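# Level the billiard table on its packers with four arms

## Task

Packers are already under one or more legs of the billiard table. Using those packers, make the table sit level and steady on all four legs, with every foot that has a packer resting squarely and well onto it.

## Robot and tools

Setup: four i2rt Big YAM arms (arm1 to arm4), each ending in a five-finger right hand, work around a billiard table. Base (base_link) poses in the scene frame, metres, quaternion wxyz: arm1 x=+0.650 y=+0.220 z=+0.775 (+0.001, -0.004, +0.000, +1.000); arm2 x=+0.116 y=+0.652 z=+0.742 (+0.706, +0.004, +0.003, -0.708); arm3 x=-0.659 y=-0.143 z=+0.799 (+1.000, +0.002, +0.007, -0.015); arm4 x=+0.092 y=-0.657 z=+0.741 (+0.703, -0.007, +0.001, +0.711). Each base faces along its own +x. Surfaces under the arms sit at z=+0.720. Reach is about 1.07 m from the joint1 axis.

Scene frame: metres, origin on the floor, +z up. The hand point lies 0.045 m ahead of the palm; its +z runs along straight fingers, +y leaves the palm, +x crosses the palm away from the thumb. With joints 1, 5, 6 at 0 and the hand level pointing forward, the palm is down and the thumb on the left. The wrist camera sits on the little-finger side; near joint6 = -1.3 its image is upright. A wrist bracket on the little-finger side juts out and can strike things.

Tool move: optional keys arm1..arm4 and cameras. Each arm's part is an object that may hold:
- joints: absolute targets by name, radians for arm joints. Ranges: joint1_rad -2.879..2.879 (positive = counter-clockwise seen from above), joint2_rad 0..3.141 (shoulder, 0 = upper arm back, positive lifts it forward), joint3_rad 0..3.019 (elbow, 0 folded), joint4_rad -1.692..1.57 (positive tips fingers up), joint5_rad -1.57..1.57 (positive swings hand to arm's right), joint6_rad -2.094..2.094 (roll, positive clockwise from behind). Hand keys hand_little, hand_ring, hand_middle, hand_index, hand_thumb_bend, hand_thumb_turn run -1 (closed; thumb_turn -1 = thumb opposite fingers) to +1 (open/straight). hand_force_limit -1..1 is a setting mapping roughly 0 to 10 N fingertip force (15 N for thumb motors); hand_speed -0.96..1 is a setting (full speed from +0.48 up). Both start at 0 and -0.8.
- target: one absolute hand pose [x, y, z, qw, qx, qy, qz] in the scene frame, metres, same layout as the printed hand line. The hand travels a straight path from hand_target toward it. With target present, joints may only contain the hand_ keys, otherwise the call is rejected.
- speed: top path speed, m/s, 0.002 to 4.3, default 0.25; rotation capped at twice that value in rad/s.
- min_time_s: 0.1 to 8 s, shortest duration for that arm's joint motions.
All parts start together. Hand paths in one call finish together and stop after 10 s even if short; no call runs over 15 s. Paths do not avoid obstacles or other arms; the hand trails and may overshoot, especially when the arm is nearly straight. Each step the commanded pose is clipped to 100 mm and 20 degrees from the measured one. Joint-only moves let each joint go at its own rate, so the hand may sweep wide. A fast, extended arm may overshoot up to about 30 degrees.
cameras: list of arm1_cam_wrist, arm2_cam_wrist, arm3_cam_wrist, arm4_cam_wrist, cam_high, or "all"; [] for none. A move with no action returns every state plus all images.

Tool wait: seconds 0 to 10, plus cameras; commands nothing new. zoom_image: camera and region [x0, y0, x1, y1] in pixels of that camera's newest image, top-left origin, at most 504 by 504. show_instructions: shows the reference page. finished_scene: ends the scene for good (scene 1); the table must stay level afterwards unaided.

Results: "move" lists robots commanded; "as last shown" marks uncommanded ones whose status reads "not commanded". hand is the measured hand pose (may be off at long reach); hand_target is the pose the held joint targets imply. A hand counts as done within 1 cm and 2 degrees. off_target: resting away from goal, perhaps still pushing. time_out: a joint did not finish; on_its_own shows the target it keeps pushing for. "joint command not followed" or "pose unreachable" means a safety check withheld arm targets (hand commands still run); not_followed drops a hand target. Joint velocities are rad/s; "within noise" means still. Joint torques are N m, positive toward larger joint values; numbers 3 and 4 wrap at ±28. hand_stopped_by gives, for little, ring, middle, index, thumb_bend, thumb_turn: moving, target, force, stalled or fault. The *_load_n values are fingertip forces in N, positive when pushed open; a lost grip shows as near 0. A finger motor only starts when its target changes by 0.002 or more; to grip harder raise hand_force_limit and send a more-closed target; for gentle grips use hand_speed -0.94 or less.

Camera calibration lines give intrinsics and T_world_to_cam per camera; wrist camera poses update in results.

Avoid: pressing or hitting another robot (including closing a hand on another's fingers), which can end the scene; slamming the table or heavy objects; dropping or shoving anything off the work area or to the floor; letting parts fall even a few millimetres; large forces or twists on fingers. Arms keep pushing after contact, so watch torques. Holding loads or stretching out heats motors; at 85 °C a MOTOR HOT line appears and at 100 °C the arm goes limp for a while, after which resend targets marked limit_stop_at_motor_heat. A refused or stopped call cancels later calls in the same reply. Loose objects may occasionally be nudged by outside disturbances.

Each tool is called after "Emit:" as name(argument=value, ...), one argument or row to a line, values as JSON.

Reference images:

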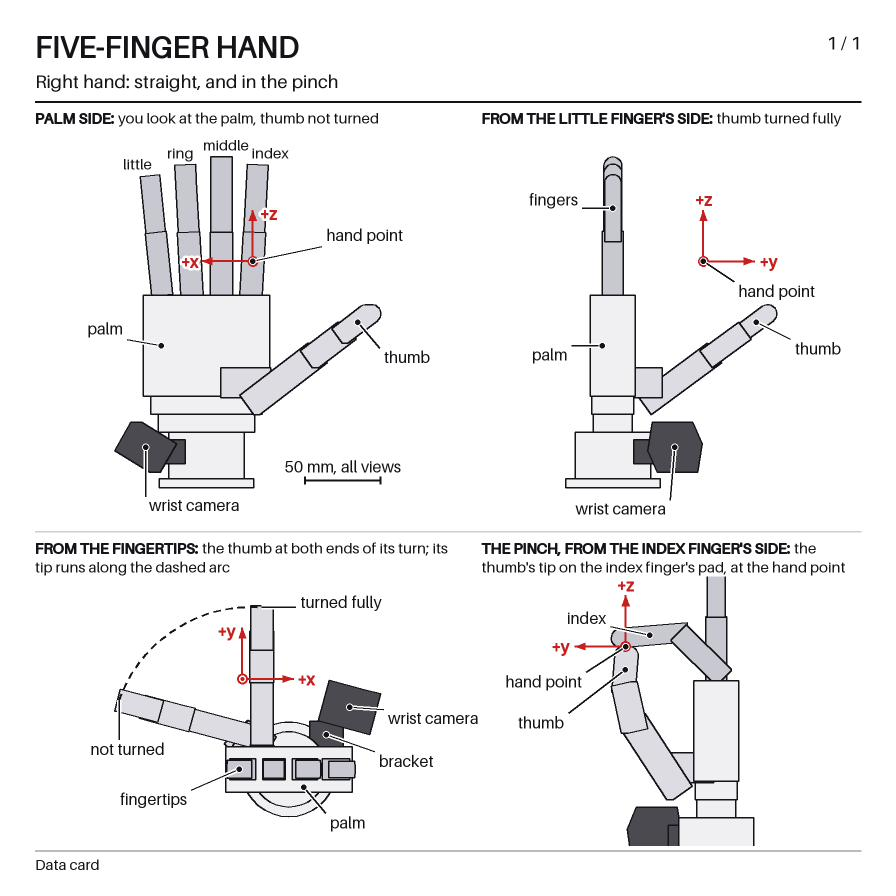

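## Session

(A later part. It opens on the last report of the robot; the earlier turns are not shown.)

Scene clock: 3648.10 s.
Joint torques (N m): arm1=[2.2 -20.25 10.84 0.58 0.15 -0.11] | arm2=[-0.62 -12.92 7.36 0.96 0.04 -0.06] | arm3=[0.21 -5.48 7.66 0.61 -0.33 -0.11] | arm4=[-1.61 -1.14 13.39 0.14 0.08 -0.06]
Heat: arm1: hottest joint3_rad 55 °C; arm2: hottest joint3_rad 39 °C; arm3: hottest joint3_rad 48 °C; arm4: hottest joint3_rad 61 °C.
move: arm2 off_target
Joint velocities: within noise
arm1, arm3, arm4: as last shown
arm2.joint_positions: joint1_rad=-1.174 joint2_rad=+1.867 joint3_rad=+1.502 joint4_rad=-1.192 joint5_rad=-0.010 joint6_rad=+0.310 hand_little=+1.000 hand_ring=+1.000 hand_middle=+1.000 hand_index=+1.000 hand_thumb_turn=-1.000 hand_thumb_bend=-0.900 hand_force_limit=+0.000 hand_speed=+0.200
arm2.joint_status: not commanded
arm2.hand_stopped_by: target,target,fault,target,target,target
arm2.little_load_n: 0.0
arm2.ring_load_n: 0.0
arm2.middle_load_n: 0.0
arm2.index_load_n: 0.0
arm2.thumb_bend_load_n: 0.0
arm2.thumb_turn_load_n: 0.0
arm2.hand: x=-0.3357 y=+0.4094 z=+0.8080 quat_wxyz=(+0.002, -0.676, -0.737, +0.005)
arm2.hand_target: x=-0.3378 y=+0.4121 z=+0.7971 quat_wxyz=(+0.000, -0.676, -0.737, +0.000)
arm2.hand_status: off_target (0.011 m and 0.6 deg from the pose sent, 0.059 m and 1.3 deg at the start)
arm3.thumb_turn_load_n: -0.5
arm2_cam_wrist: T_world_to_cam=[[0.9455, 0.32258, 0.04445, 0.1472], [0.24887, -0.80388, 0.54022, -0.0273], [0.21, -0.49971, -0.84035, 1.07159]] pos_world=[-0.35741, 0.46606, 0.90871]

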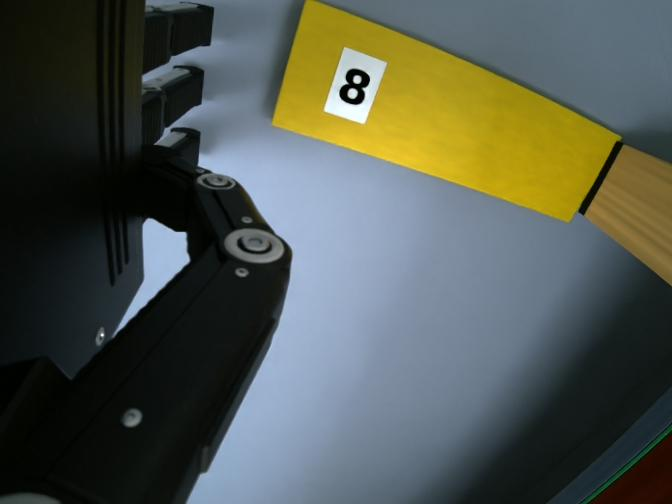

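Emit:
move(
  arm2={"target": [-0.325, 0.413, 0.789, 0, -0.6756, -0.7373, 0], "speed": 0.1},
)

Emit:
move(
  arm2={"target": [-0.295, 0.415, 0.789, 0, -0.6756, -0.7373, 0], "speed": 0.05},
  cameras=["arm2_cam_wrist"],
)

Scene clock: 3652.37 s.
Joint torques (N m): arm1=[2.14 -20.25 10.84 0.58 0.15 -0.11] | arm2=[-0.44 -13.51 5.98 0.65 0.07 0.05] | arm3=[0.15 -5.48 7.72 0.59 -0.33 -0.15] | arm4=[-1.2 -2.55 13.31 0.17 0.06 -0.06]
Heat: arm1: hottest joint3_rad 55 °C; arm2: hottest joint3_rad 39 °C; arm3: hottest joint3_rad 48 °C; arm4: hottest joint3_rad 61 °C.
move: arm2 off_target
Joint velocities: within noise
arm1, arm3, arm4: as last shown
arm1.middle_load_n: -0.5
arm2.joint_positions: joint1_rad=-1.174 joint2_rad=+1.846 joint3_rad=+1.468 joint4_rad=-1.156 joint5_rad=-0.010 joint6_rad=+0.310 hand_little=+1.000 hand_ring=+1.000 hand_middle=+1.000 hand_index=+1.000 hand_thumb_turn=-1.000 hand_thumb_bend=-0.900 hand_force_limit=+0.000 hand_speed=+0.200
arm2.joint_status: not commanded
arm2.hand_stopped_by: target,target,fault,target,target,target
arm2.little_load_n: 0.0
arm2.ring_load_n: 0.0
arm2.middle_load_n: 0.0
arm2.index_load_n: 0.0
arm2.thumb_bend_load_n: 0.0
arm2.thumb_turn_load_n: 0.0
arm2.hand: x=-0.3330 y=+0.4107 z=+0.8057 quat_wxyz=(+0.007, -0.676, -0.737, +0.015)
arm2.hand_target: x=-0.3248 y=+0.4132 z=+0.7894 quat_wxyz=(+0.000, -0.676, -0.737, +0.000)
arm2.hand_status: off_target (0.019 m and 1.9 deg from the pose sent, 0.022 m and 0.6 deg at the start)
arm3.thumb_turn_load_n: 0.0
arm4.index_load_n: -0.5
pictures: none

Scene clock: 3653.47 s.
Joint torques (N m): arm1=[2.14 -20.25 10.84 0.58 0.15 -0.11] | arm2=[1.32 -12.69 5.2 0.14 -0.04 0.03] | arm3=[0.5 -5.77 7.66 0.59 -0.33 -0.13] | arm4=[-1.79 -1.85 13.45 0.21 0.08 -0.06]
Heat: arm1: hottest joint3_rad 55 °C; arm2: hottest joint3_rad 39 °C; arm3: hottest joint3_rad 48 °C; arm4: hottest joint3_rad 61 °C.
move: arm2 off_target
Joint velocities: within noise
arm1, arm3, arm4: as last shown
arm2.joint_positions: joint1_rad=-1.164 joint2_rad=+1.784 joint3_rad=+1.375 joint4_rad=-1.109 joint5_rad=-0.008 joint6_rad=+0.323 hand_little=+1.000 hand_ring=+1.000 hand_middle=+1.000 hand_index=+1.000 hand_thumb_turn=-1.000 hand_thumb_bend=-0.900 hand_force_limit=+0.000 hand_speed=+0.200
arm2.joint_status: not commanded
arm2.hand_stopped_by: target,target,fault,target,target,target
arm2.little_load_n: 0.0
arm2.ring_load_n: 0.0
arm2.middle_load_n: 0.0
arm2.index_load_n: 0.0
arm2.thumb_bend_load_n: 0.0
arm2.thumb_turn_load_n: 0.0
arm2.hand: x=-0.3110 y=+0.4146 z=+0.8041 quat_wxyz=(+0.010, -0.677, -0.735, +0.022)
arm2.hand_target: x=-0.2951 y=+0.4153 z=+0.7897 quat_wxyz=(+0.000, -0.676, -0.737, +0.000)
arm2.hand_status: off_target (0.022 m and 2.8 deg from the pose sent, 0.042 m and 1.9 deg at the start)
arm4.little_load_n: 0.5
arm4.index_load_n: 0.0
arm2_cam_wrist: T_world_to_cam=[[0.94744, 0.31989, 0.00594, 0.15496], [0.26589, -0.79755, 0.54149, -0.0256], [0.17796, -0.51145, -0.84068, 1.06089]] pos_world=[-0.3288, 0.4726, 0.90481]

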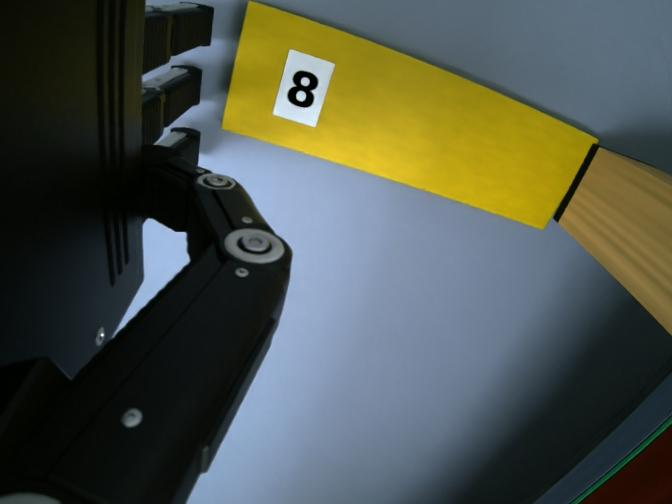

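Emit:
move(
  arm2={"target": [-0.28, 0.416, 0.789, 0, -0.6756, -0.7373, 0], "speed": 0.05},
)

Emit:
move(
  arm2={"target": [-0.268, 0.417, 0.789, 0, -0.6756, -0.7373, 0], "speed": 0.05},
  cameras=["arm2_cam_wrist"],
)

Emit:
zoom_image(
  camera="arm2_cam_wrist",
  region=[460, 60, 640, 250],
)

Scene clock: 3657.63 s.
Joint torques (N m): arm1=[2.14 -20.25 10.84 0.58 0.16 -0.11] | arm2=[0.62 -11.93 5.14 -0.02 -0.11 0.03] | arm3=[0.32 -5.54 7.56 0.61 -0.31 -0.14] | arm4=[-1.55 -2.2 13.34 0.14 0.06 -0.06]
Heat: arm1: hottest joint3_rad 55 °C; arm2: hottest joint3_rad 39 °C; arm3: hottest joint3_rad 48 °C; arm4: hottest joint3_rad 61 °C.
move: arm2 off_target
Joint velocities: within noise
arm1.joint_positions: joint1_rad=+1.520 joint2_rad=+2.133 joint3_rad=+2.369 joint4_rad=-1.700 joint5_rad=+0.025 joint6_rad=-1.636 hand_little=+1.000 hand_ring=+1.000 hand_middle=+1.000 hand_index=+1.000 hand_thumb_turn=-1.000 hand_thumb_bend=-0.900 hand_force_limit=+0.000 hand_speed=+0.200
arm1.joint_status: not commanded
arm1.hand_stopped_by: target,target,target,target,target,target
arm1.little_load_n: 0.0
arm1.ring_load_n: -0.5
arm1.middle_load_n: 0.0
arm1.index_load_n: 0.0
arm1.thumb_bend_load_n: 0.0
arm1.thumb_turn_load_n: 0.0
arm1.hand: x=+0.5466 y=-0.4303 z=+1.0097 quat_wxyz=(-0.045, -0.710, +0.702, -0.028)
arm1.hand_target: x=+0.5501 y=-0.4379 z=+1.0391 quat_wxyz=(-0.070, -0.712, +0.697, -0.049)
arm1.hand_status: not commanded
arm2.joint_positions: joint1_rad=-1.157 joint2_rad=+1.754 joint3_rad=+1.332 joint4_rad=-1.090 joint5_rad=-0.005 joint6_rad=+0.335 hand_little=+1.000 hand_ring=+1.000 hand_middle=+1.000 hand_index=+1.000 hand_thumb_turn=-1.000 hand_thumb_bend=-0.900 hand_force_limit=+0.000 hand_speed=+0.200
arm2.joint_status: not commanded
arm2.hand_stopped_by: target,target,fault,target,target,target
arm2.little_load_n: 0.0
arm2.ring_load_n: 0.0
arm2.middle_load_n: 0.5
arm2.index_load_n: 0.0
arm2.thumb_bend_load_n: 0.0
arm2.thumb_turn_load_n: 0.0
arm2.hand: x=-0.2993 y=+0.4161 z=+0.8032 quat_wxyz=(+0.013, -0.679, -0.734, +0.024)
arm2.hand_target: x=-0.2802 y=+0.4164 z=+0.7895 quat_wxyz=(+0.000, -0.676, -0.737, +0.000)
arm2.hand_status: off_target (0.024 m and 3.1 deg from the pose sent, 0.034 m and 2.8 deg at the start)
arm3.joint_positions: joint1_rad=+0.660 joint2_rad=+1.177 joint3_rad=+1.318 joint4_rad=-1.496 joint5_rad=-0.029 joint6_rad=+0.493 hand_little=+1.000 hand_ring=+1.000 hand_middle=+1.000 hand_index=+1.000 hand_thumb_turn=-1.000 hand_thumb_bend=+0.600 hand_force_limit=+0.000 hand_speed=+0.200
arm3.joint_status: not commanded
arm3.hand_stopped_by: target,target,target,target,target,target
arm3.little_load_n: 0.0
arm3.ring_load_n: 0.0
arm3.middle_load_n: 0.0
arm3.index_load_n: 0.0
arm3.thumb_bend_load_n: 0.0
arm3.thumb_turn_load_n: 0.0
arm3.hand: x=-0.4185 y=+0.1035 z=+1.0883 quat_wxyz=(-0.105, +0.750, -0.653, +0.004)
arm3.hand_target: x=-0.4201 y=+0.1000 z=+1.0801 quat_wxyz=(-0.090, +0.754, -0.651, +0.000)
arm3.hand_status: not commanded
arm4.joint_positions: joint1_rad=-0.614 joint2_rad=+0.972 joint3_rad=+0.949 joint4_rad=-1.574 joint5_rad=-0.015 joint6_rad=+0.966 hand_little=+1.000 hand_ring=+1.000 hand_middle=+1.000 hand_index=+1.000 hand_thumb_turn=-1.000 hand_thumb_bend=-0.900 hand_force_limit=+0.000 hand_speed=+0.200
arm4.joint_status: not commanded
arm4.hand_stopped_by: target,target,target,target,target,target
arm4.little_load_n: 0.0
arm4.ring_load_n: 0.0
arm4.middle_load_n: 0.0
arm4.index_load_n: 0.0
arm4.thumb_bend_load_n: 0.0
arm4.thumb_turn_load_n: 0.0
arm4.hand: x=+0.1634 y=-0.4258 z=+0.9457 quat_wxyz=(+0.015, +0.708, -0.706, +0.002)
arm4.hand_target: x=+0.1697 y=-0.4201 z=+0.9598 quat_wxyz=(+0.000, +0.707, -0.707, +0.000)
arm4.hand_status: not commanded
pictures: none

Scene clock: 3658.60 s.
Joint torques (N m): arm1=[2.14 -20.31 10.85 0.58 0.15 -0.11] | arm2=[1.44 -11.34 4.63 -0.32 -0.27 0.03] | arm3=[-0.26 -5.36 7.65 0.62 -0.36 -0.15] | arm4=[-0.73 -2.26 13.34 0.16 0.04 -0.07]
Heat: arm1: hottest joint3_rad 55 °C; arm2: hottest joint3_rad 39 °C; arm3: hottest joint3_rad 48 °C; arm4: hottest joint3_rad 61 °C.
move: arm2 off_target
Joint velocities: within noise
arm1, arm3, arm4: as last shown
arm1.ring_load_n: 0.0
arm2.joint_positions: joint1_rad=-1.154 joint2_rad=+1.733 joint3_rad=+1.301 joint4_rad=-1.066 joint5_rad=-0.001 joint6_rad=+0.346 hand_little=+1.000 hand_ring=+1.000 hand_middle=+1.000 hand_index=+1.000 hand_thumb_turn=-1.000 hand_thumb_bend=-0.900 hand_force_limit=+0.000 hand_speed=+0.200
arm2.joint_status: not commanded
arm2.hand_stopped_by: target,target,fault,target,target,target
arm2.little_load_n: 0.0
arm2.ring_load_n: 0.0
arm2.middle_load_n: 0.5
arm2.index_load_n: 0.0
arm2.thumb_bend_load_n: 0.0
arm2.thumb_turn_load_n: 0.0
arm2.hand: x=-0.2946 y=+0.4168 z=+0.8022 quat_wxyz=(+0.017, -0.682, -0.731, +0.030)
arm2.hand_target: x=-0.2686 y=+0.4175 z=+0.7898 quat_wxyz=(+0.000, -0.676, -0.737, +0.000)
arm2.hand_status: off_target (0.030 m and 4.1 deg from the pose sent, 0.034 m and 3.1 deg at the start)
arm2_cam_wrist: T_world_to_cam=[[0.95161, 0.307, -0.01384, 0.1612], [0.26582, -0.79967, 0.53839, -0.02378], [0.15422, -0.51602, -0.84258, 1.05389]] pos_world=[-0.30962, 0.47532, 0.90302]

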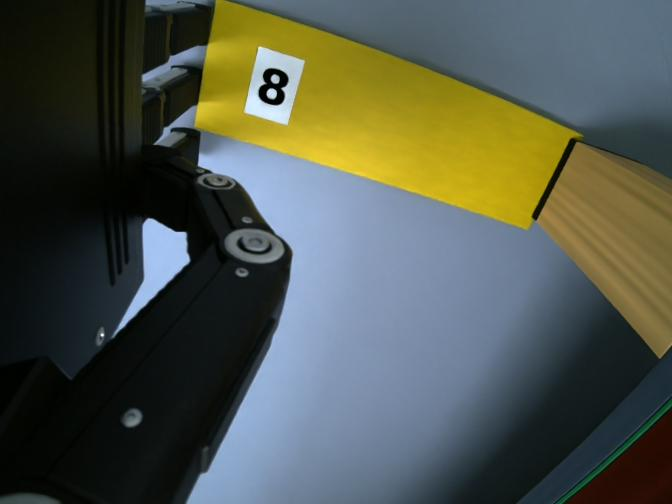

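Scaled by 2.653 from the camera's image (finer frame: 960x720).

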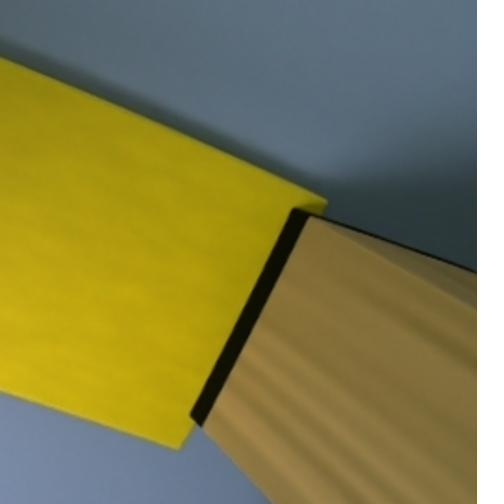

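Emit:
move(
  arm2={"target": [-0.262, 0.404, 0.789, 0, -0.6756, -0.7373, 0], "speed": 0.05},
  cameras=["arm2_cam_wrist"],
)

Emit:
zoom_image(
  camera="arm2_cam_wrist",
  region=[440, 60, 620, 250],
)

Scene clock: 3664.60 s.
Joint torques (N m): arm1=[2.14 -20.25 10.85 0.58 0.15 -0.11] | arm2=[1.14 -12.22 4.94 -0.46 -0.67 -0.01] | arm3=[0.21 -5.77 7.56 0.62 -0.32 -0.13] | arm4=[-0.97 -2.26 13.46 0.16 0.06 -0.06]
Heat: arm1: hottest joint3_rad 55 °C; arm2: hottest joint3_rad 38 °C; arm3: hottest joint3_rad 48 °C; arm4: hottest joint3_rad 61 °C.
move: arm2 off_target
Joint velocities: within noise
arm1, arm3, arm4: as last shown
arm2.joint_positions: joint1_rad=-1.134 joint2_rad=+1.731 joint3_rad=+1.299 joint4_rad=-1.066 joint5_rad=+0.011 joint6_rad=+0.373 hand_little=+1.000 hand_ring=+1.000 hand_middle=+1.000 hand_index=+1.000 hand_thumb_turn=-1.000 hand_thumb_bend=-0.900 hand_force_limit=+0.000 hand_speed=+0.200
arm2.joint_status: not commanded
arm2.hand_stopped_by: target,target,fault,target,target,target
arm2.little_load_n: 0.0
arm2.ring_load_n: 0.0
arm2.middle_load_n: 0.5
arm2.index_load_n: 0.0
arm2.thumb_bend_load_n: 0.0
arm2.thumb_turn_load_n: 0.0
arm2.hand: x=-0.2907 y=+0.4092 z=+0.8019 quat_wxyz=(+0.022, -0.685, -0.728, +0.028)
arm2.hand_target: x=-0.2628 y=+0.4049 z=+0.7899 quat_wxyz=(+0.000, -0.676, -0.737, +0.000)
arm2.hand_status: off_target (0.032 m and 4.3 deg from the pose sent, 0.037 m and 4.1 deg at the start)
arm2_cam_wrist: T_world_to_cam=[[0.95375, 0.30021, -0.01525, 0.1643], [0.26234, -0.80654, 0.52979, -0.02205], [0.14675, -0.50929, -0.84799, 1.04854]] pos_world=[-0.30479, 0.4669, 0.90334]

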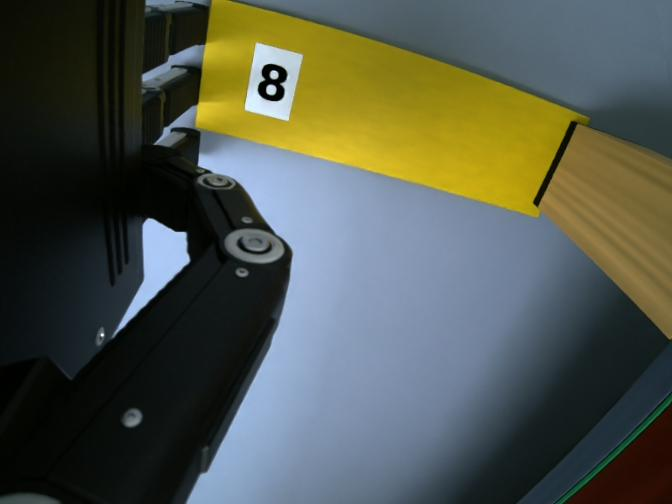

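Scaled by 2.653 from the camera's image (finer frame: 960x720).

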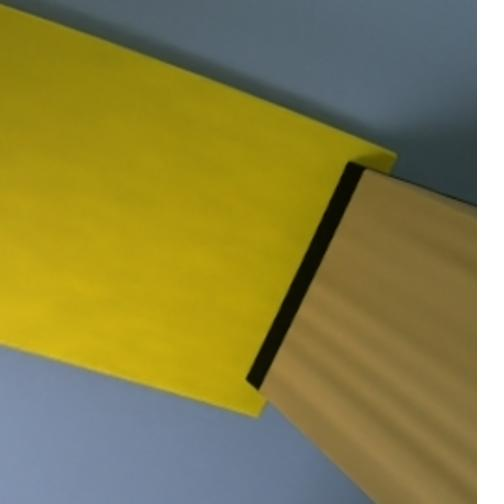

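Emit:
move(
  arm2={"target": [-0.245, 0.403, 0.789, 0, -0.6756, -0.7373, 0], "speed": 0.05},
  cameras=["arm2_cam_wrist"],
)

Emit:
zoom_image(
  camera="arm2_cam_wrist",
  region=[420, 60, 600, 250],
)

Scene clock: 3667.83 s.
Joint torques (N m): arm1=[2.14 -20.25 10.84 0.58 0.16 -0.11] | arm2=[0.97 -13.63 4.18 -1.11 -0.69 -0.06] | arm3=[-0.21 -5.71 7.61 0.72 -0.32 -0.13] | arm4=[-1.32 -2.14 13.23 0.05 0.01 -0.06]
Heat: arm1: hottest joint3_rad 55 °C; arm2: hottest joint3_rad 38 °C; arm3: hottest joint3_rad 48 °C; arm4: hottest joint3_rad 61 °C.
move: arm2 off_target
Joint velocities: within noise
arm1, arm3, arm4: as last shown
arm2.joint_positions: joint1_rad=-1.120 joint2_rad=+1.707 joint3_rad=+1.265 joint4_rad=-1.036 joint5_rad=+0.013 joint6_rad=+0.391 hand_little=+1.000 hand_ring=+1.000 hand_middle=+1.000 hand_index=+1.000 hand_thumb_turn=-1.000 hand_thumb_bend=-0.900 hand_force_limit=+0.000 hand_speed=+0.200
arm2.joint_status: not commanded
arm2.hand_stopped_by: target,target,fault,target,target,target
arm2.little_load_n: 0.0
arm2.ring_load_n: 0.0
arm2.middle_load_n: 1.0
arm2.index_load_n: 0.0
arm2.thumb_bend_load_n: 0.0
arm2.thumb_turn_load_n: 0.0
arm2.hand: x=-0.2836 y=+0.4052 z=+0.8004 quat_wxyz=(+0.026, -0.686, -0.726, +0.037)
arm2.hand_target: x=-0.2466 y=+0.4040 z=+0.7898 quat_wxyz=(+0.001, -0.676, -0.737, +0.000)
arm2.hand_status: off_target (0.040 m and 5.5 deg from the pose sent, 0.048 m and 4.3 deg at the start)
arm2_cam_wrist: T_world_to_cam=[[0.95451, 0.29613, -0.03485, 0.17625], [0.26865, -0.8034, 0.53139, -0.02706], [0.12936, -0.51658, -0.84641, 1.041]] pos_world=[-0.29563, 0.46382, 0.90163]

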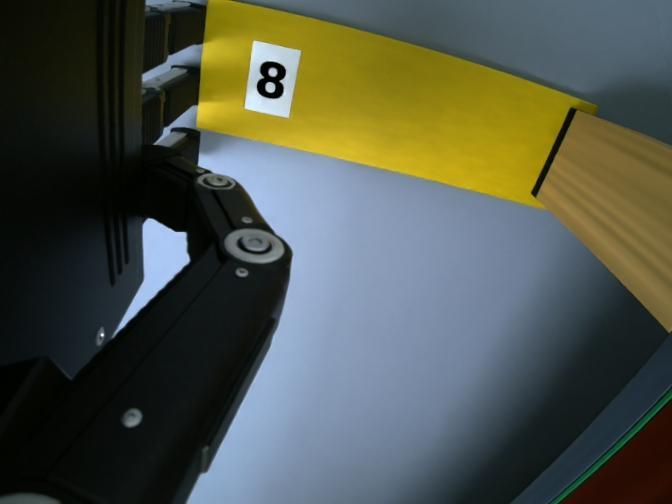

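Scaled by 2.653 from the camera's image (finer frame: 960x720).

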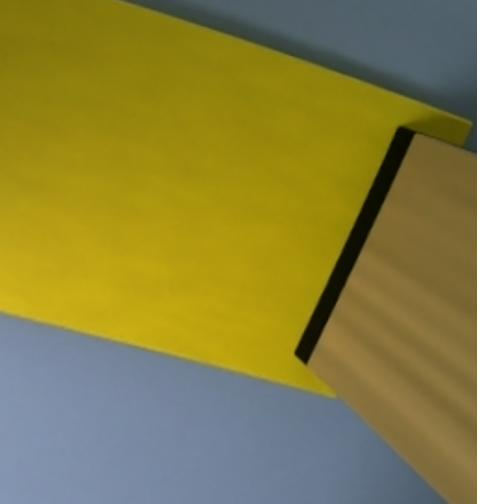

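Emit:
move(
  arm2={"target": [-0.232, 0.403, 0.79, 0, -0.6756, -0.7373, 0], "speed": 0.05},
  cameras=["arm2_cam_wrist"],
)

Emit:
zoom_image(
  camera="arm2_cam_wrist",
  region=[420, 60, 600, 250],
)

Scene clock: 3672.27 s.
Joint torques (N m): arm1=[2.14 -20.25 10.84 0.58 0.15 -0.11] | arm2=[2.43 -13.22 3.34 -1.95 -0.93 0.03] | arm3=[0.15 -4.95 7.65 0.62 -0.37 -0.13] | arm4=[-1.03 -2.32 13.23 0.18 0.07 -0.03]
Heat: arm1: hottest joint3_rad 55 °C; arm2: hottest joint3_rad 38 °C; arm3: hottest joint3_rad 48 °C; arm4: hottest joint3_rad 61 °C.
move: arm2 off_target
Joint velocities: within noise
arm1, arm3, arm4: as last shown
arm2.joint_positions: joint1_rad=-1.116 joint2_rad=+1.686 joint3_rad=+1.241 joint4_rad=-1.011 joint5_rad=+0.019 joint6_rad=+0.404 hand_little=+1.000 hand_ring=+1.000 hand_middle=+1.000 hand_index=+1.000 hand_thumb_turn=-1.000 hand_thumb_bend=-0.900 hand_force_limit=+0.000 hand_speed=+0.200
arm2.joint_status: not commanded
arm2.hand_stopped_by: target,target,fault,target,target,target
arm2.little_load_n: 0.0
arm2.ring_load_n: 0.0
arm2.middle_load_n: 1.5
arm2.index_load_n: -0.5
arm2.thumb_bend_load_n: 0.0
arm2.thumb_turn_load_n: 0.0
arm2.hand: x=-0.2815 y=+0.4048 z=+0.8015 quat_wxyz=(+0.032, -0.689, -0.723, +0.046)
arm2.hand_target: x=-0.2348 y=+0.4044 z=+0.7910 quat_wxyz=(+0.001, -0.676, -0.737, -0.001)
arm2.hand_status: off_target (0.051 m and 6.9 deg from the pose sent, 0.053 m and 5.5 deg at the start)
arm4.middle_load_n: 0.5
arm2_cam_wrist: T_world_to_cam=[[0.95615, 0.28714, -0.0577, 0.19683], [0.27315, -0.80316, 0.52945, -0.02579], [0.10569, -0.522, -0.84637, 1.03692]] pos_world=[-0.29074, 0.46404, 0.90263]

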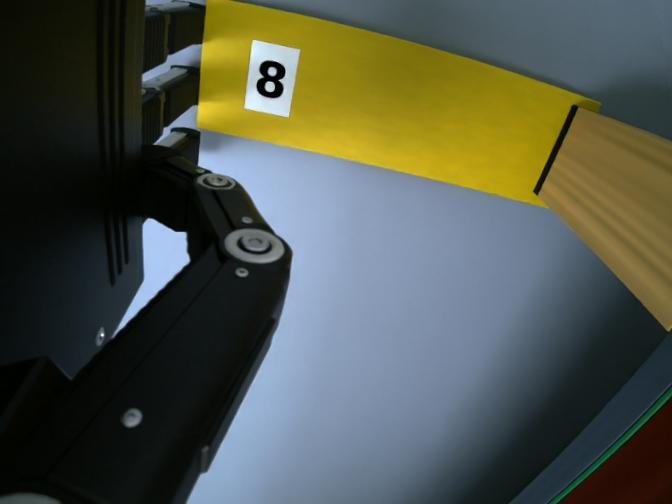

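Scaled by 2.653 from the camera's image (finer frame: 960x720).

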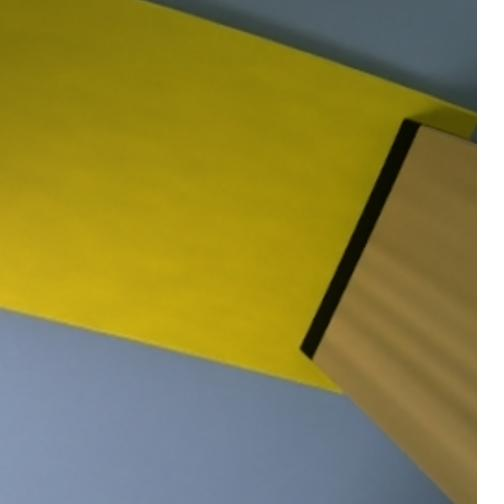

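Emit:
move(
  arm4={"joints": {"hand_thumb_bend": 0.6}, "target": [0.24, -0.33, 1.0, 0, 0.7071, -0.7071, 0], "speed": 0.2},
)

Emit:
move(
  arm4={"joints": {"hand_little": -0.7, "hand_ring": -0.7, "hand_middle": -0.7, "hand_index": -0.7}},
  cameras=["arm4_cam_wrist", "cam_high"],
)

Scene clock: 3687.70 s.
Joint torques (N m): arm1=[2.14 -20.31 10.85 0.58 0.15 -0.11] | arm2=[2.43 -12.75 3.54 -1.91 -0.95 0.02] | arm3=[-0.09 -5.54 7.61 0.66 -0.3 -0.14] | arm4=[-1.79 -5.71 13.81 0.09 0.02 -0.13]
Heat: arm1: hottest joint3_rad 55 °C; arm2: hottest joint3_rad 37 °C; arm3: hottest joint3_rad 48 °C; arm4: hottest joint3_rad 61 °C.
move: arm4 off_target
Joint velocities: within noise
arm1, arm2, arm3: as last shown
arm2.index_load_n: 0.0
arm4.joint_positions: joint1_rad=-0.629 joint2_rad=+1.274 joint3_rad=+1.276 joint4_rad=-1.598 joint5_rad=-0.015 joint6_rad=+0.956 hand_little=+1.000 hand_ring=+1.000 hand_middle=+1.000 hand_index=+1.000 hand_thumb_turn=-1.000 hand_thumb_bend=+0.600 hand_force_limit=+0.000 hand_speed=+0.200
arm4.joint_status: all done
arm4.hand_stopped_by: target,target,target,target,target,target
arm4.little_load_n: 0.0
arm4.ring_load_n: 0.0
arm4.middle_load_n: 0.0
arm4.index_load_n: 0.0
arm4.thumb_bend_load_n: -0.5
arm4.thumb_turn_load_n: 0.0
arm4.hand: x=+0.2308 y=-0.3357 z=+0.9856 quat_wxyz=(+0.014, +0.706, -0.708, +0.002)
arm4.hand_target: x=+0.2397 y=-0.3303 z=+0.9998 quat_wxyz=(+0.000, +0.707, -0.707, +0.000)
arm4.hand_status: off_target (0.018 m and 1.7 deg from the pose sent, 0.134 m and 1.7 deg at the start)
pictures: none

Scene clock: 3688.70 s.
Joint torques (N m): arm1=[2.2 -20.25 10.84 0.59 0.15 -0.11] | arm2=[1.44 -12.63 3.34 -1.92 -0.97 -0.02] | arm3=[0.38 -5.54 7.62 0.66 -0.33 -0.14] | arm4=[-1.73 -5.83 13.74 0.27 0.08 -0.14]
Heat: arm1: hottest joint3_rad 55 °C; arm2: hottest joint3_rad 37 °C; arm3: hottest joint3_rad 48 °C; arm4: hottest joint3_rad 61 °C.
move: arm4 done
Joint velocities: within noise
arm1, arm2, arm3: as last shown
arm1.ring_load_n: -0.5
arm4.joint_positions: joint1_rad=-0.629 joint2_rad=+1.274 joint3_rad=+1.276 joint4_rad=-1.599 joint5_rad=-0.015 joint6_rad=+0.955 hand_little=-0.700 hand_ring=-0.700 hand_middle=-0.700 hand_index=-0.700 hand_thumb_turn=-1.000 hand_thumb_bend=+0.600 hand_force_limit=+0.000 hand_speed=+0.200
arm4.joint_status: all done
arm4.hand_stopped_by: target,target,target,target,target,target
arm4.little_load_n: 0.0
arm4.ring_load_n: 0.0
arm4.middle_load_n: 0.0
arm4.index_load_n: 0.0
arm4.thumb_bend_load_n: 0.0
arm4.thumb_turn_load_n: 0.0
arm4.hand: x=+0.2306 y=-0.3360 z=+0.9856 quat_wxyz=(+0.015, +0.707, -0.707, +0.002)
arm4.hand_target: x=+0.2397 y=-0.3304 z=+0.9998 quat_wxyz=(+0.000, +0.707, -0.707, +0.000)
arm4.hand_status: not commanded
arm4_cam_wrist: T_world_to_cam=[[-0.95751, -0.28542, 0.04141, 0.08199], [-0.22974, 0.84164, 0.48873, -0.14535], [-0.17435, 0.45845, -0.87145, 1.16187]] pos_world=[0.24769, -0.38693, 1.08015]

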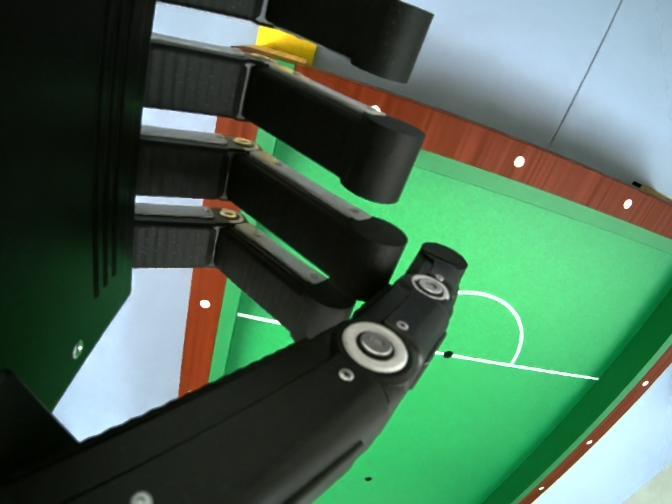

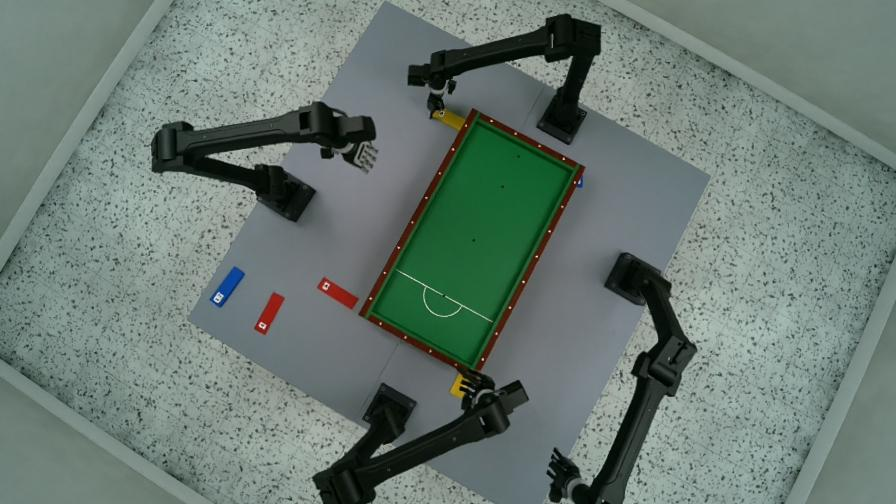

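Emit:
move(
  arm4={"target": [0.222, -0.318, 0.92, 0, 0.7071, -0.7071, 0], "speed": 0.15},
)

Emit:
move(
  arm4={"target": [0.222, -0.318, 0.88, 0, 0.7071, -0.7071, 0], "speed": 0.06},
  cameras=["arm4_cam_wrist"],
)

Scene clock: 3695.10 s.
Joint torques (N m): arm1=[2.2 -20.31 10.85 0.57 0.15 -0.11] | arm2=[1.38 -11.81 3.49 -1.73 -0.94 -0.02] | arm3=[-0.21 -5.83 7.56 0.69 -0.34 -0.12] | arm4=[-0.03 -4.84 9.57 0.91 0.02 0.14]
Heat: arm1: hottest joint3_rad 55 °C; arm2: hottest joint3_rad 37 °C; arm3: hottest joint3_rad 48 °C; arm4: hottest joint3_rad 62 °C.
move: arm4 done
Joint velocities: within noise
arm1, arm2, arm3: as last shown
arm1.ring_load_n: 0.0
arm4.joint_positions: joint1_rad=-0.587 joint2_rad=+1.284 joint3_rad=+1.130 joint4_rad=-1.405 joint5_rad=-0.014 joint6_rad=+0.992 hand_little=-0.700 hand_ring=-0.700 hand_middle=-0.700 hand_index=-0.700 hand_thumb_turn=-1.000 hand_thumb_bend=+0.600 hand_force_limit=+0.000 hand_speed=+0.200
arm4.joint_status: not commanded
arm4.hand_stopped_by: target,target,target,target,target,target
arm4.little_load_n: 0.0
arm4.ring_load_n: 0.0
arm4.middle_load_n: 0.0
arm4.index_load_n: 0.0
arm4.thumb_bend_load_n: 0.0
arm4.thumb_turn_load_n: 0.0
arm4.hand: x=+0.2240 y=-0.3209 z=+0.9259 quat_wxyz=(-0.003, +0.709, -0.706, -0.001)
arm4.hand_target: x=+0.2219 y=-0.3182 z=+0.9200 quat_wxyz=(+0.000, +0.707, -0.707, +0.000)
arm4.hand_status: done (0.007 m and 0.5 deg from the pose sent, 0.069 m and 1.7 deg at the start)
pictures: none

Scene clock: 3696.27 s.
Joint torques (N m): arm1=[2.2 -20.19 10.82 0.58 0.15 -0.11] | arm2=[0.97 -12.45 3.32 -2.1 -0.92 -0.01] | arm3=[0.38 -5.42 7.61 0.76 -0.29 -0.14] | arm4=[0.79 -5.6 9.06 0.95 0.03 0.14]
Heat: arm1: hottest joint3_rad 55 °C; arm2: hottest joint3_rad 37 °C; arm3: hottest joint3_rad 48 °C; arm4: hottest joint3_rad 61 °C.
move: arm4 done
Joint velocities: within noise
arm1.joint_positions: joint1_rad=+1.520 joint2_rad=+2.133 joint3_rad=+2.369 joint4_rad=-1.700 joint5_rad=+0.025 joint6_rad=-1.636 hand_little=+1.000 hand_ring=+1.000 hand_middle=+1.000 hand_index=+1.000 hand_thumb_turn=-1.000 hand_thumb_bend=-0.900 hand_force_limit=+0.000 hand_speed=+0.200
arm1.joint_status: not commanded
arm1.hand_stopped_by: target,target,target,target,target,target
arm1.little_load_n: 0.0
arm1.ring_load_n: 0.0
arm1.middle_load_n: 0.0
arm1.index_load_n: 0.0
arm1.thumb_bend_load_n: 0.0
arm1.thumb_turn_load_n: 0.0
arm1.hand: x=+0.5466 y=-0.4303 z=+1.0097 quat_wxyz=(-0.045, -0.710, +0.702, -0.028)
arm1.hand_target: x=+0.5501 y=-0.4379 z=+1.0391 quat_wxyz=(-0.070, -0.712, +0.697, -0.049)
arm1.hand_status: not commanded
arm2: as last shown
arm3.joint_positions: joint1_rad=+0.660 joint2_rad=+1.177 joint3_rad=+1.318 joint4_rad=-1.496 joint5_rad=-0.029 joint6_rad=+0.493 hand_little=+1.000 hand_ring=+1.000 hand_middle=+1.000 hand_index=+1.000 hand_thumb_turn=-1.000 hand_thumb_bend=+0.600 hand_force_limit=+0.000 hand_speed=+0.200
arm3.joint_status: not commanded
arm3.hand_stopped_by: target,target,target,target,target,target
arm3.little_load_n: 0.0
arm3.ring_load_n: 0.0
arm3.middle_load_n: 0.0
arm3.index_load_n: 0.0
arm3.thumb_bend_load_n: 0.0
arm3.thumb_turn_load_n: 0.0
arm3.hand: x=-0.4185 y=+0.1035 z=+1.0883 quat_wxyz=(-0.105, +0.750, -0.653, +0.004)
arm3.hand_target: x=-0.4201 y=+0.1000 z=+1.0801 quat_wxyz=(-0.090, +0.754, -0.651, +0.000)
arm3.hand_status: not commanded
arm4.joint_positions: joint1_rad=-0.587 joint2_rad=+1.307 joint3_rad=+1.047 joint4_rad=-1.295 joint5_rad=-0.014 joint6_rad=+0.994 hand_little=-0.700 hand_ring=-0.700 hand_middle=-0.700 hand_index=-0.700 hand_thumb_turn=-1.000 hand_thumb_bend=+0.600 hand_force_limit=+0.000 hand_speed=+0.200
arm4.joint_status: not commanded
arm4.hand_stopped_by: target,target,target,target,target,target
arm4.little_load_n: 0.0
arm4.ring_load_n: 0.0
arm4.middle_load_n: 0.0
arm4.index_load_n: 0.0
arm4.thumb_bend_load_n: 0.0
arm4.thumb_turn_load_n: 0.0
arm4.hand: x=+0.2253 y=-0.3199 z=+0.8875 quat_wxyz=(-0.006, +0.708, -0.706, -0.001)
arm4.hand_target: x=+0.2220 y=-0.3182 z=+0.8801 quat_wxyz=(+0.000, +0.707, -0.707, +0.000)
arm4.hand_status: done (0.008 m and 0.7 deg from the pose sent, 0.046 m and 0.5 deg at the start)
arm4_cam_wrist: T_world_to_cam=[[-0.95704, -0.28981, 0.00873, 0.1131], [-0.24475, 0.82366, 0.51154, -0.13489], [-0.15544, 0.48743, -0.85921, 1.06217]] pos_world=[0.24033, -0.37385, 0.98064]

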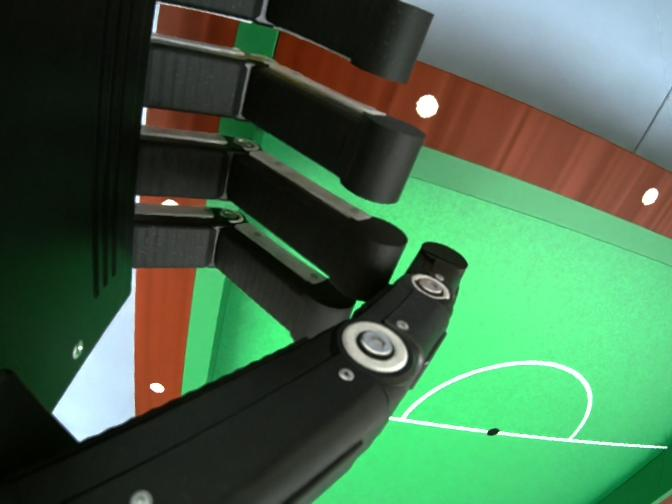

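Emit:
move(
  arm4={"target": [0.222, -0.318, 0.83, 0, 0.7071, -0.7071, 0], "speed": 0.1},
  cameras=["arm2_cam_wrist"],
)

Emit:
zoom_image(
  camera="arm2_cam_wrist",
  region=[420, 60, 600, 250],
)

Scene clock: 3700.17 s.
Joint torques (N m): arm1=[2.2 -20.25 10.85 0.58 0.15 -0.11] | arm2=[2.55 -12.86 3.67 -1.91 -0.96 0.01] | arm3=[0.44 -5.77 7.62 0.61 -0.34 -0.16] | arm4=[0.38 -3.08 5.74 2.4 0.09 0.2]
Heat: arm1: hottest joint3_rad 55 °C; arm2: hottest joint3_rad 37 °C; arm3: hottest joint3_rad 48 °C; arm4: hottest joint3_rad 60 °C.
move: arm4 off_target
Joint velocities: within noise
arm1, arm2, arm3: as last shown
arm4.joint_positions: joint1_rad=-0.587 joint2_rad=+1.311 joint3_rad=+0.989 joint4_rad=-1.202 joint5_rad=-0.016 joint6_rad=+0.994 hand_little=-0.700 hand_ring=-0.700 hand_middle=-0.700 hand_index=-0.700 hand_thumb_turn=-1.000 hand_thumb_bend=+0.600 hand_force_limit=+0.000 hand_speed=+0.200
arm4.joint_status: not commanded
arm4.hand_stopped_by: target,target,target,target,target,target
arm4.little_load_n: -5.0
arm4.ring_load_n: -0.5
arm4.middle_load_n: 0.0
arm4.index_load_n: 0.0
arm4.thumb_bend_load_n: 0.0
arm4.thumb_turn_load_n: 0.0
arm4.hand: x=+0.2269 y=-0.3174 z=+0.8649 quat_wxyz=(-0.021, +0.708, -0.706, -0.005)
arm4.hand_target: x=+0.2210 y=-0.3205 z=+0.8324 quat_wxyz=(+0.000, +0.707, -0.707, +0.000)
arm4.hand_status: off_target (0.035 m and 2.5 deg from the pose sent, 0.058 m and 0.7 deg at the start)
arm2_cam_wrist: T_world_to_cam=[[0.95615, 0.28714, -0.0577, 0.19683], [0.27315, -0.80316, 0.52945, -0.02579], [0.10569, -0.522, -0.84637, 1.03692]] pos_world=[-0.29074, 0.46404, 0.90263]

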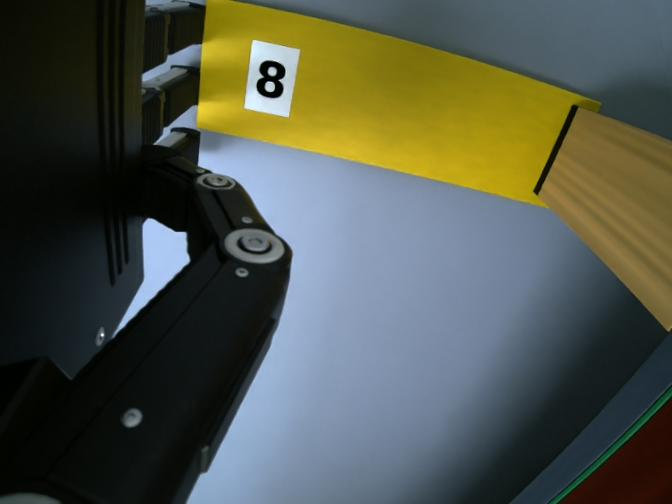

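Scaled by 2.653 from the camera's image (finer frame: 960x720).

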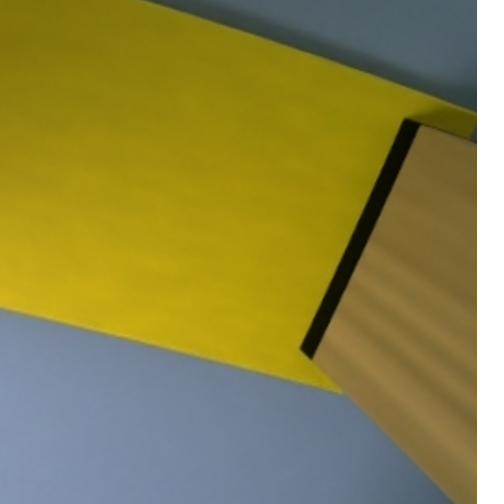

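Emit:
move(
  arm2={"target": [-0.232, 0.395, 0.79, 0, -0.6756, -0.7373, 0], "speed": 0.1},
)

Emit:
move(
  arm2={"target": [-0.232, 0.410, 0.79, 0, -0.6756, -0.7373, 0], "speed": 0.1},
  cameras=["arm2_cam_wrist"],
)

Emit:
zoom_image(
  camera="arm2_cam_wrist",
  region=[420, 60, 600, 250],
)

Scene clock: 3703.40 s.
Joint torques (N m): arm1=[2.14 -20.25 10.84 0.58 0.15 -0.11] | arm2=[3.14 -12.4 4.31 -2.33 -1.26 -0.02] | arm3=[0.32 -5.66 7.53 0.73 -0.32 -0.14] | arm4=[0.85 -3.37 5.63 2.62 0.08 0.12]
Heat: arm1: hottest joint3_rad 55 °C; arm2: hottest joint3_rad 37 °C; arm3: hottest joint3_rad 48 °C; arm4: hottest joint3_rad 59 °C.
move: arm2 off_target
Joint velocities: within noise
arm1, arm3, arm4: as last shown
arm2.joint_positions: joint1_rad=-1.110 joint2_rad=+1.686 joint3_rad=+1.241 joint4_rad=-1.011 joint5_rad=+0.028 joint6_rad=+0.417 hand_little=+1.000 hand_ring=+1.000 hand_middle=+1.000 hand_index=+1.000 hand_thumb_turn=-1.000 hand_thumb_bend=-0.900 hand_force_limit=+0.000 hand_speed=+0.200
arm2.joint_status: not commanded
arm2.hand_stopped_by: target,target,fault,target,target,target
arm2.little_load_n: 0.0
arm2.ring_load_n: 0.0
arm2.middle_load_n: 1.5
arm2.index_load_n: 0.0
arm2.thumb_bend_load_n: 0.0
arm2.thumb_turn_load_n: 0.0
arm2.hand: x=-0.2813 y=+0.4033 z=+0.8011 quat_wxyz=(+0.036, -0.691, -0.720, +0.045)
arm2.hand_target: x=-0.2347 y=+0.3971 z=+0.7911 quat_wxyz=(+0.001, -0.676, -0.737, -0.001)
arm2.hand_status: off_target (0.051 m and 7.2 deg from the pose sent, 0.052 m and 6.9 deg at the start)
pictures: none

Scene clock: 3704.37 s.
Joint torques (N m): arm1=[2.08 -20.31 10.84 0.58 0.15 -0.11] | arm2=[0.67 -13.1 3.21 -2.32 -1.21 -0.15] | arm3=[-0.38 -5.42 7.54 0.76 -0.3 -0.14] | arm4=[0.21 -2.9 5.78 2.52 0.08 0.15]
Heat: arm1: hottest joint3_rad 55 °C; arm2: hottest joint3_rad 37 °C; arm3: hottest joint3_rad 48 °C; arm4: hottest joint3_rad 59 °C.
move: arm2 off_target
Joint velocities: within noise
arm1, arm3, arm4: as last shown
arm1.index_load_n: -0.5
arm2.joint_positions: joint1_rad=-1.113 joint2_rad=+1.680 joint3_rad=+1.235 joint4_rad=-1.004 joint5_rad=+0.026 joint6_rad=+0.409 hand_little=+1.000 hand_ring=+1.000 hand_middle=+1.000 hand_index=+1.000 hand_thumb_turn=-1.000 hand_thumb_bend=-0.900 hand_force_limit=+0.000 hand_speed=+0.200
arm2.joint_status: not commanded
arm2.hand_stopped_by: target,target,fault,target,target,target
arm2.little_load_n: 0.0
arm2.ring_load_n: 0.0
arm2.middle_load_n: 1.5
arm2.index_load_n: 0.0
arm2.thumb_bend_load_n: 0.5
arm2.thumb_turn_load_n: 0.0
arm2.hand: x=-0.2809 y=+0.4045 z=+0.8018 quat_wxyz=(+0.036, -0.689, -0.722, +0.049)
arm2.hand_target: x=-0.2350 y=+0.4104 z=+0.7913 quat_wxyz=(+0.000, -0.676, -0.737, +0.000)
arm2.hand_status: off_target (0.051 m and 7.4 deg from the pose sent, 0.051 m and 7.2 deg at the start)
arm4.ring_load_n: -1.0
arm2_cam_wrist: T_world_to_cam=[[0.95631, 0.2849, -0.0656, 0.2037], [0.27584, -0.80495, 0.52532, -0.02165], [0.09685, -0.52047, -0.84837, 1.0354]] pos_world=[-0.28911, 0.46343, 0.90314]

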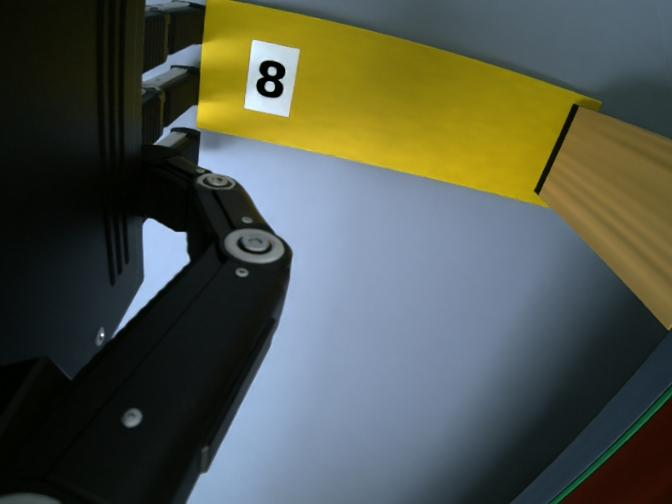

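Scaled by 2.653 from the camera's image (finer frame: 960x720).

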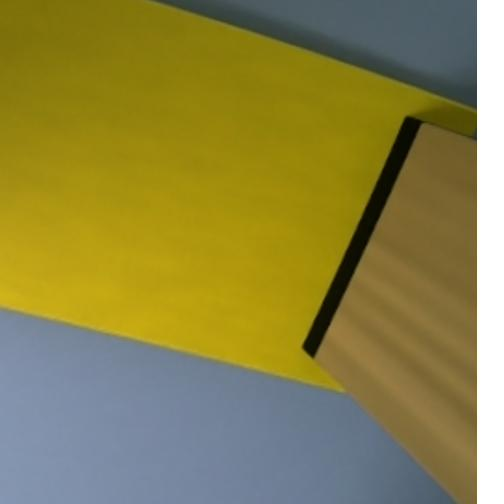

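Emit:
move(
  arm4={"target": [0.222, -0.318, 0.93, 0, 0.7071, -0.7071, 0], "speed": 0.15},
  arm3={"target": [-0.37, 0.14, 0.92, 0.6533, -0.6533, 0.2706, -0.2706], "speed": 0.25, "joints": {"hand_thumb_bend": -0.9}},
  cameras=["arm3_cam_wrist", "cam_high"],
)

Scene clock: 3727.87 s.
Joint torques (N m): arm1=[2.14 -20.31 10.84 0.59 0.15 -0.11] | arm2=[1.03 -12.75 3.3 -2.25 -1.18 -0.11] | arm3=[0.09 -2.84 5.08 3.51 -0.32 -0.14] | arm4=[0.38 -6.59 13.83 0.08 0.06 0.09]
Heat: arm1: hottest joint3_rad 55 °C; arm2: hottest joint3_rad 36 °C; arm3: hottest joint3_rad 48 °C; arm4: hottest joint3_rad 56 °C.
move: arm3 done; arm4 off_target
Joint velocities: within noise
arm1, arm2: as last shown
arm1.index_load_n: 0.0
arm2.thumb_bend_load_n: 0.0
arm3.joint_positions: joint1_rad=+0.673 joint2_rad=+1.148 joint3_rad=+0.163 joint4_rad=+0.984 joint5_rad=-0.149 joint6_rad=+0.003 hand_little=+1.000 hand_ring=+1.000 hand_middle=+1.000 hand_index=+1.000 hand_thumb_turn=-1.000 hand_thumb_bend=-0.900 hand_force_limit=+0.000 hand_speed=+0.200
arm3.joint_status: all done
arm3.hand_stopped_by: target,target,target,target,target,target
arm3.little_load_n: 0.0
arm3.ring_load_n: -0.5
arm3.middle_load_n: 0.0
arm3.index_load_n: 0.0
arm3.thumb_bend_load_n: 0.0
arm3.thumb_turn_load_n: 0.0
arm3.hand: x=-0.3715 y=+0.1445 z=+0.9212 quat_wxyz=(-0.654, +0.655, -0.274, +0.262)
arm3.hand_target: x=-0.3700 y=+0.1400 z=+0.9201 quat_wxyz=(-0.653, +0.653, -0.271, +0.271)
arm3.hand_status: done (0.005 m and 1.0 deg from the pose sent, 0.179 m and 85.1 deg at the start)
arm4.joint_positions: joint1_rad=-0.587 joint2_rad=+1.296 joint3_rad=+1.098 joint4_rad=-1.414 joint5_rad=-0.015 joint6_rad=+0.995 hand_little=-0.700 hand_ring=-0.700 hand_middle=-0.700 hand_index=-0.700 hand_thumb_turn=-1.000 hand_thumb_bend=+0.600 hand_force_limit=+0.000 hand_speed=+0.200
arm4.joint_status: not commanded
arm4.hand_stopped_by: target,target,target,target,target,target
arm4.little_load_n: 0.0
arm4.ring_load_n: 0.0
arm4.middle_load_n: 0.0
arm4.index_load_n: 0.0
arm4.thumb_bend_load_n: 0.0
arm4.thumb_turn_load_n: 0.0
arm4.hand: x=+0.2174 y=-0.3311 z=+0.9108 quat_wxyz=(+0.022, +0.707, -0.707, +0.004)
arm4.hand_target: x=+0.2216 y=-0.3186 z=+0.9300 quat_wxyz=(+0.000, +0.707, -0.707, +0.000)
arm4.hand_status: off_target (0.024 m and 2.6 deg from the pose sent, 0.065 m and 2.5 deg at the start)
arm3_cam_wrist: T_world_to_cam=[[0.19498, -0.12871, -0.97232, 0.99169], [-0.9548, 0.20187, -0.21819, -0.18568], [0.22436, 0.97092, -0.08353, 0.13437]] pos_world=[-0.4008, 0.03466, 0.93495]

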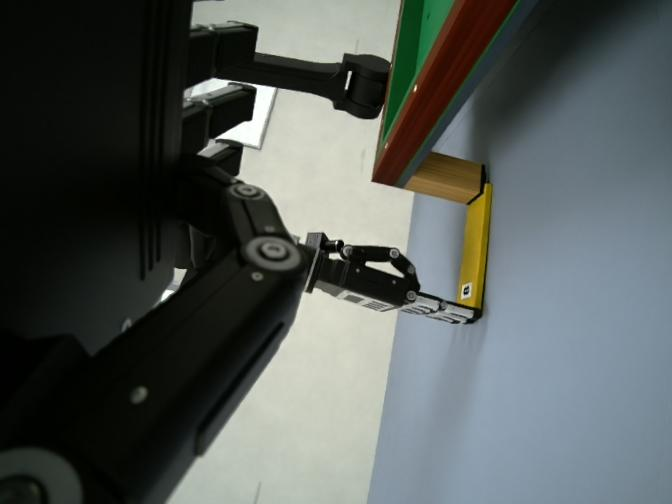

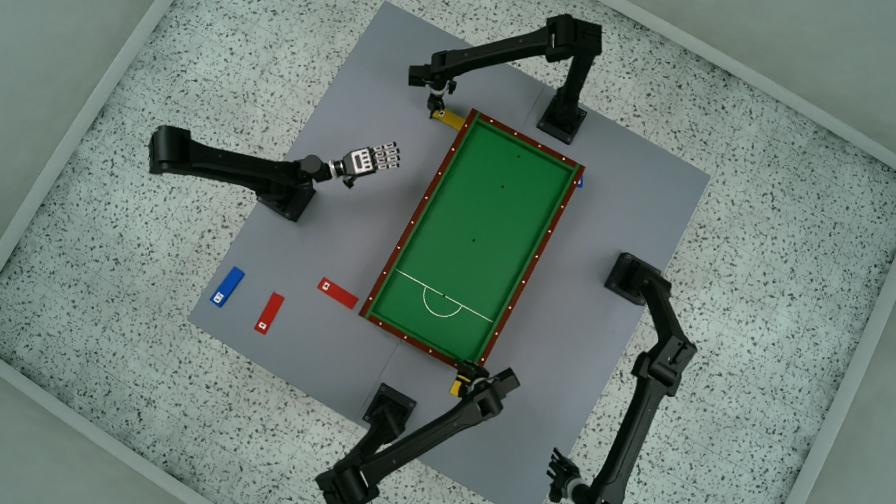

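Emit:
move(
  arm3={"target":[-0.35,0.15,0.80,0.6533,-0.6533,0.2706,-0.2706],"speed":0.12},
  cameras=["arm2_cam_wrist","arm3_cam_wrist","cam_high"],
)

Scene clock: 3745.00 s.
Joint torques (N m): arm1=[2.14 -20.25 10.85 0.57 0.15 -0.11] | arm2=[1.55 -13.1 3.36 -2.19 -1.21 -0.2] | arm3=[-0.03 -6.65 1.13 3.47 -0.36 -0.14] | arm4=[0.32 -6.89 13.91 0.02 0.03 0.09]
Heat: arm1: hottest joint3_rad 55 °C; arm2: hottest joint3_rad 36 °C; arm3: hottest joint3_rad 47 °C; arm4: hottest joint3_rad 55 °C.
move: arm3 off_target
Joint velocities: within noise
arm1, arm2, arm4: as last shown
arm3.joint_positions: joint1_rad=+0.653 joint2_rad=+1.866 joint3_rad=+0.212 joint4_rad=+1.538 joint5_rad=-0.176 joint6_rad=-0.020 hand_little=+1.000 hand_ring=+1.000 hand_middle=+1.000 hand_index=+1.000 hand_thumb_turn=-1.000 hand_thumb_bend=-0.900 hand_force_limit=+0.000 hand_speed=+0.200
arm3.joint_status: not commanded
arm3.hand_stopped_by: target,target,target,target,target,target
arm3.little_load_n: 0.0
arm3.ring_load_n: 0.0
arm3.middle_load_n: -0.5
arm3.index_load_n: 0.0
arm3.thumb_bend_load_n: 0.0
arm3.thumb_turn_load_n: 0.0
arm3.hand: x=-0.3568 y=+0.1510 z=+0.7975 quat_wxyz=(-0.616, +0.692, -0.285, +0.245)
arm3.hand_target: x=-0.3499 y=+0.1501 z=+0.8006 quat_wxyz=(-0.620, +0.687, -0.279, +0.256)
arm3.hand_status: off_target (0.007 m and 7.0 deg from the pose sent, 0.123 m and 1.0 deg at the start; a joint's target at an end of its range on 27 of 46 steps)
arm2_cam_wrist: T_world_to_cam=[[0.95631, 0.2849, -0.0656, 0.2037], [0.27584, -0.80495, 0.52532, -0.02165], [0.09685, -0.52047, -0.84837, 1.0354]] pos_world=[-0.28911, 0.46343, 0.90314]
arm3_cam_wrist: T_world_to_cam=[[0.12125, -0.20827, -0.97053, 0.85367], [-0.97117, 0.1773, -0.15937, -0.249], [0.20526, 0.96187, -0.18077, 0.18647]] pos_world=[-0.38361, 0.04258, 0.82253]

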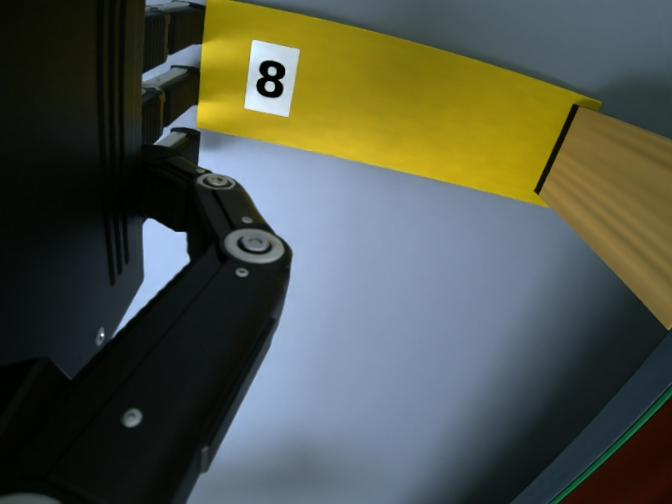

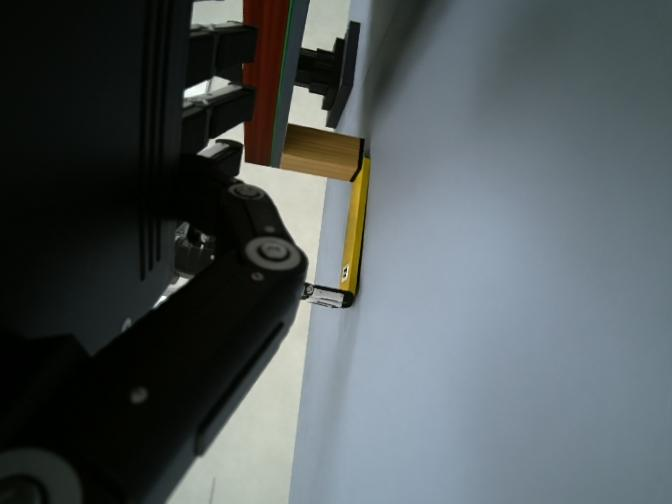

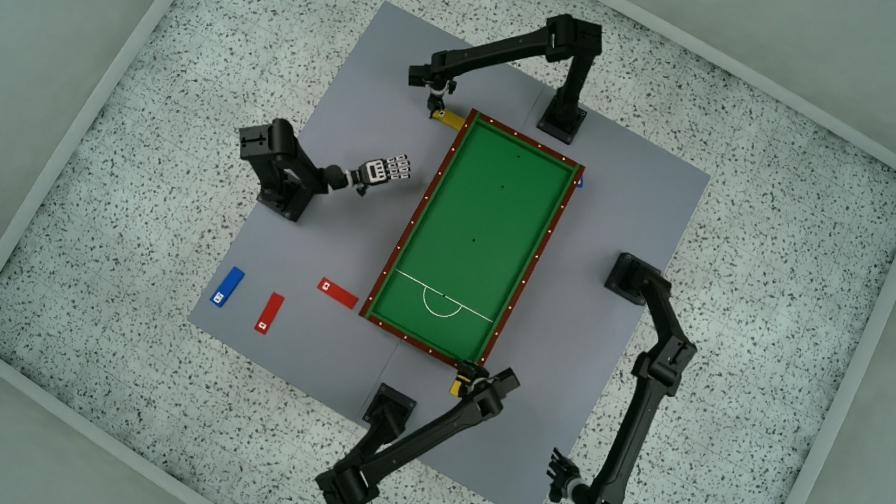

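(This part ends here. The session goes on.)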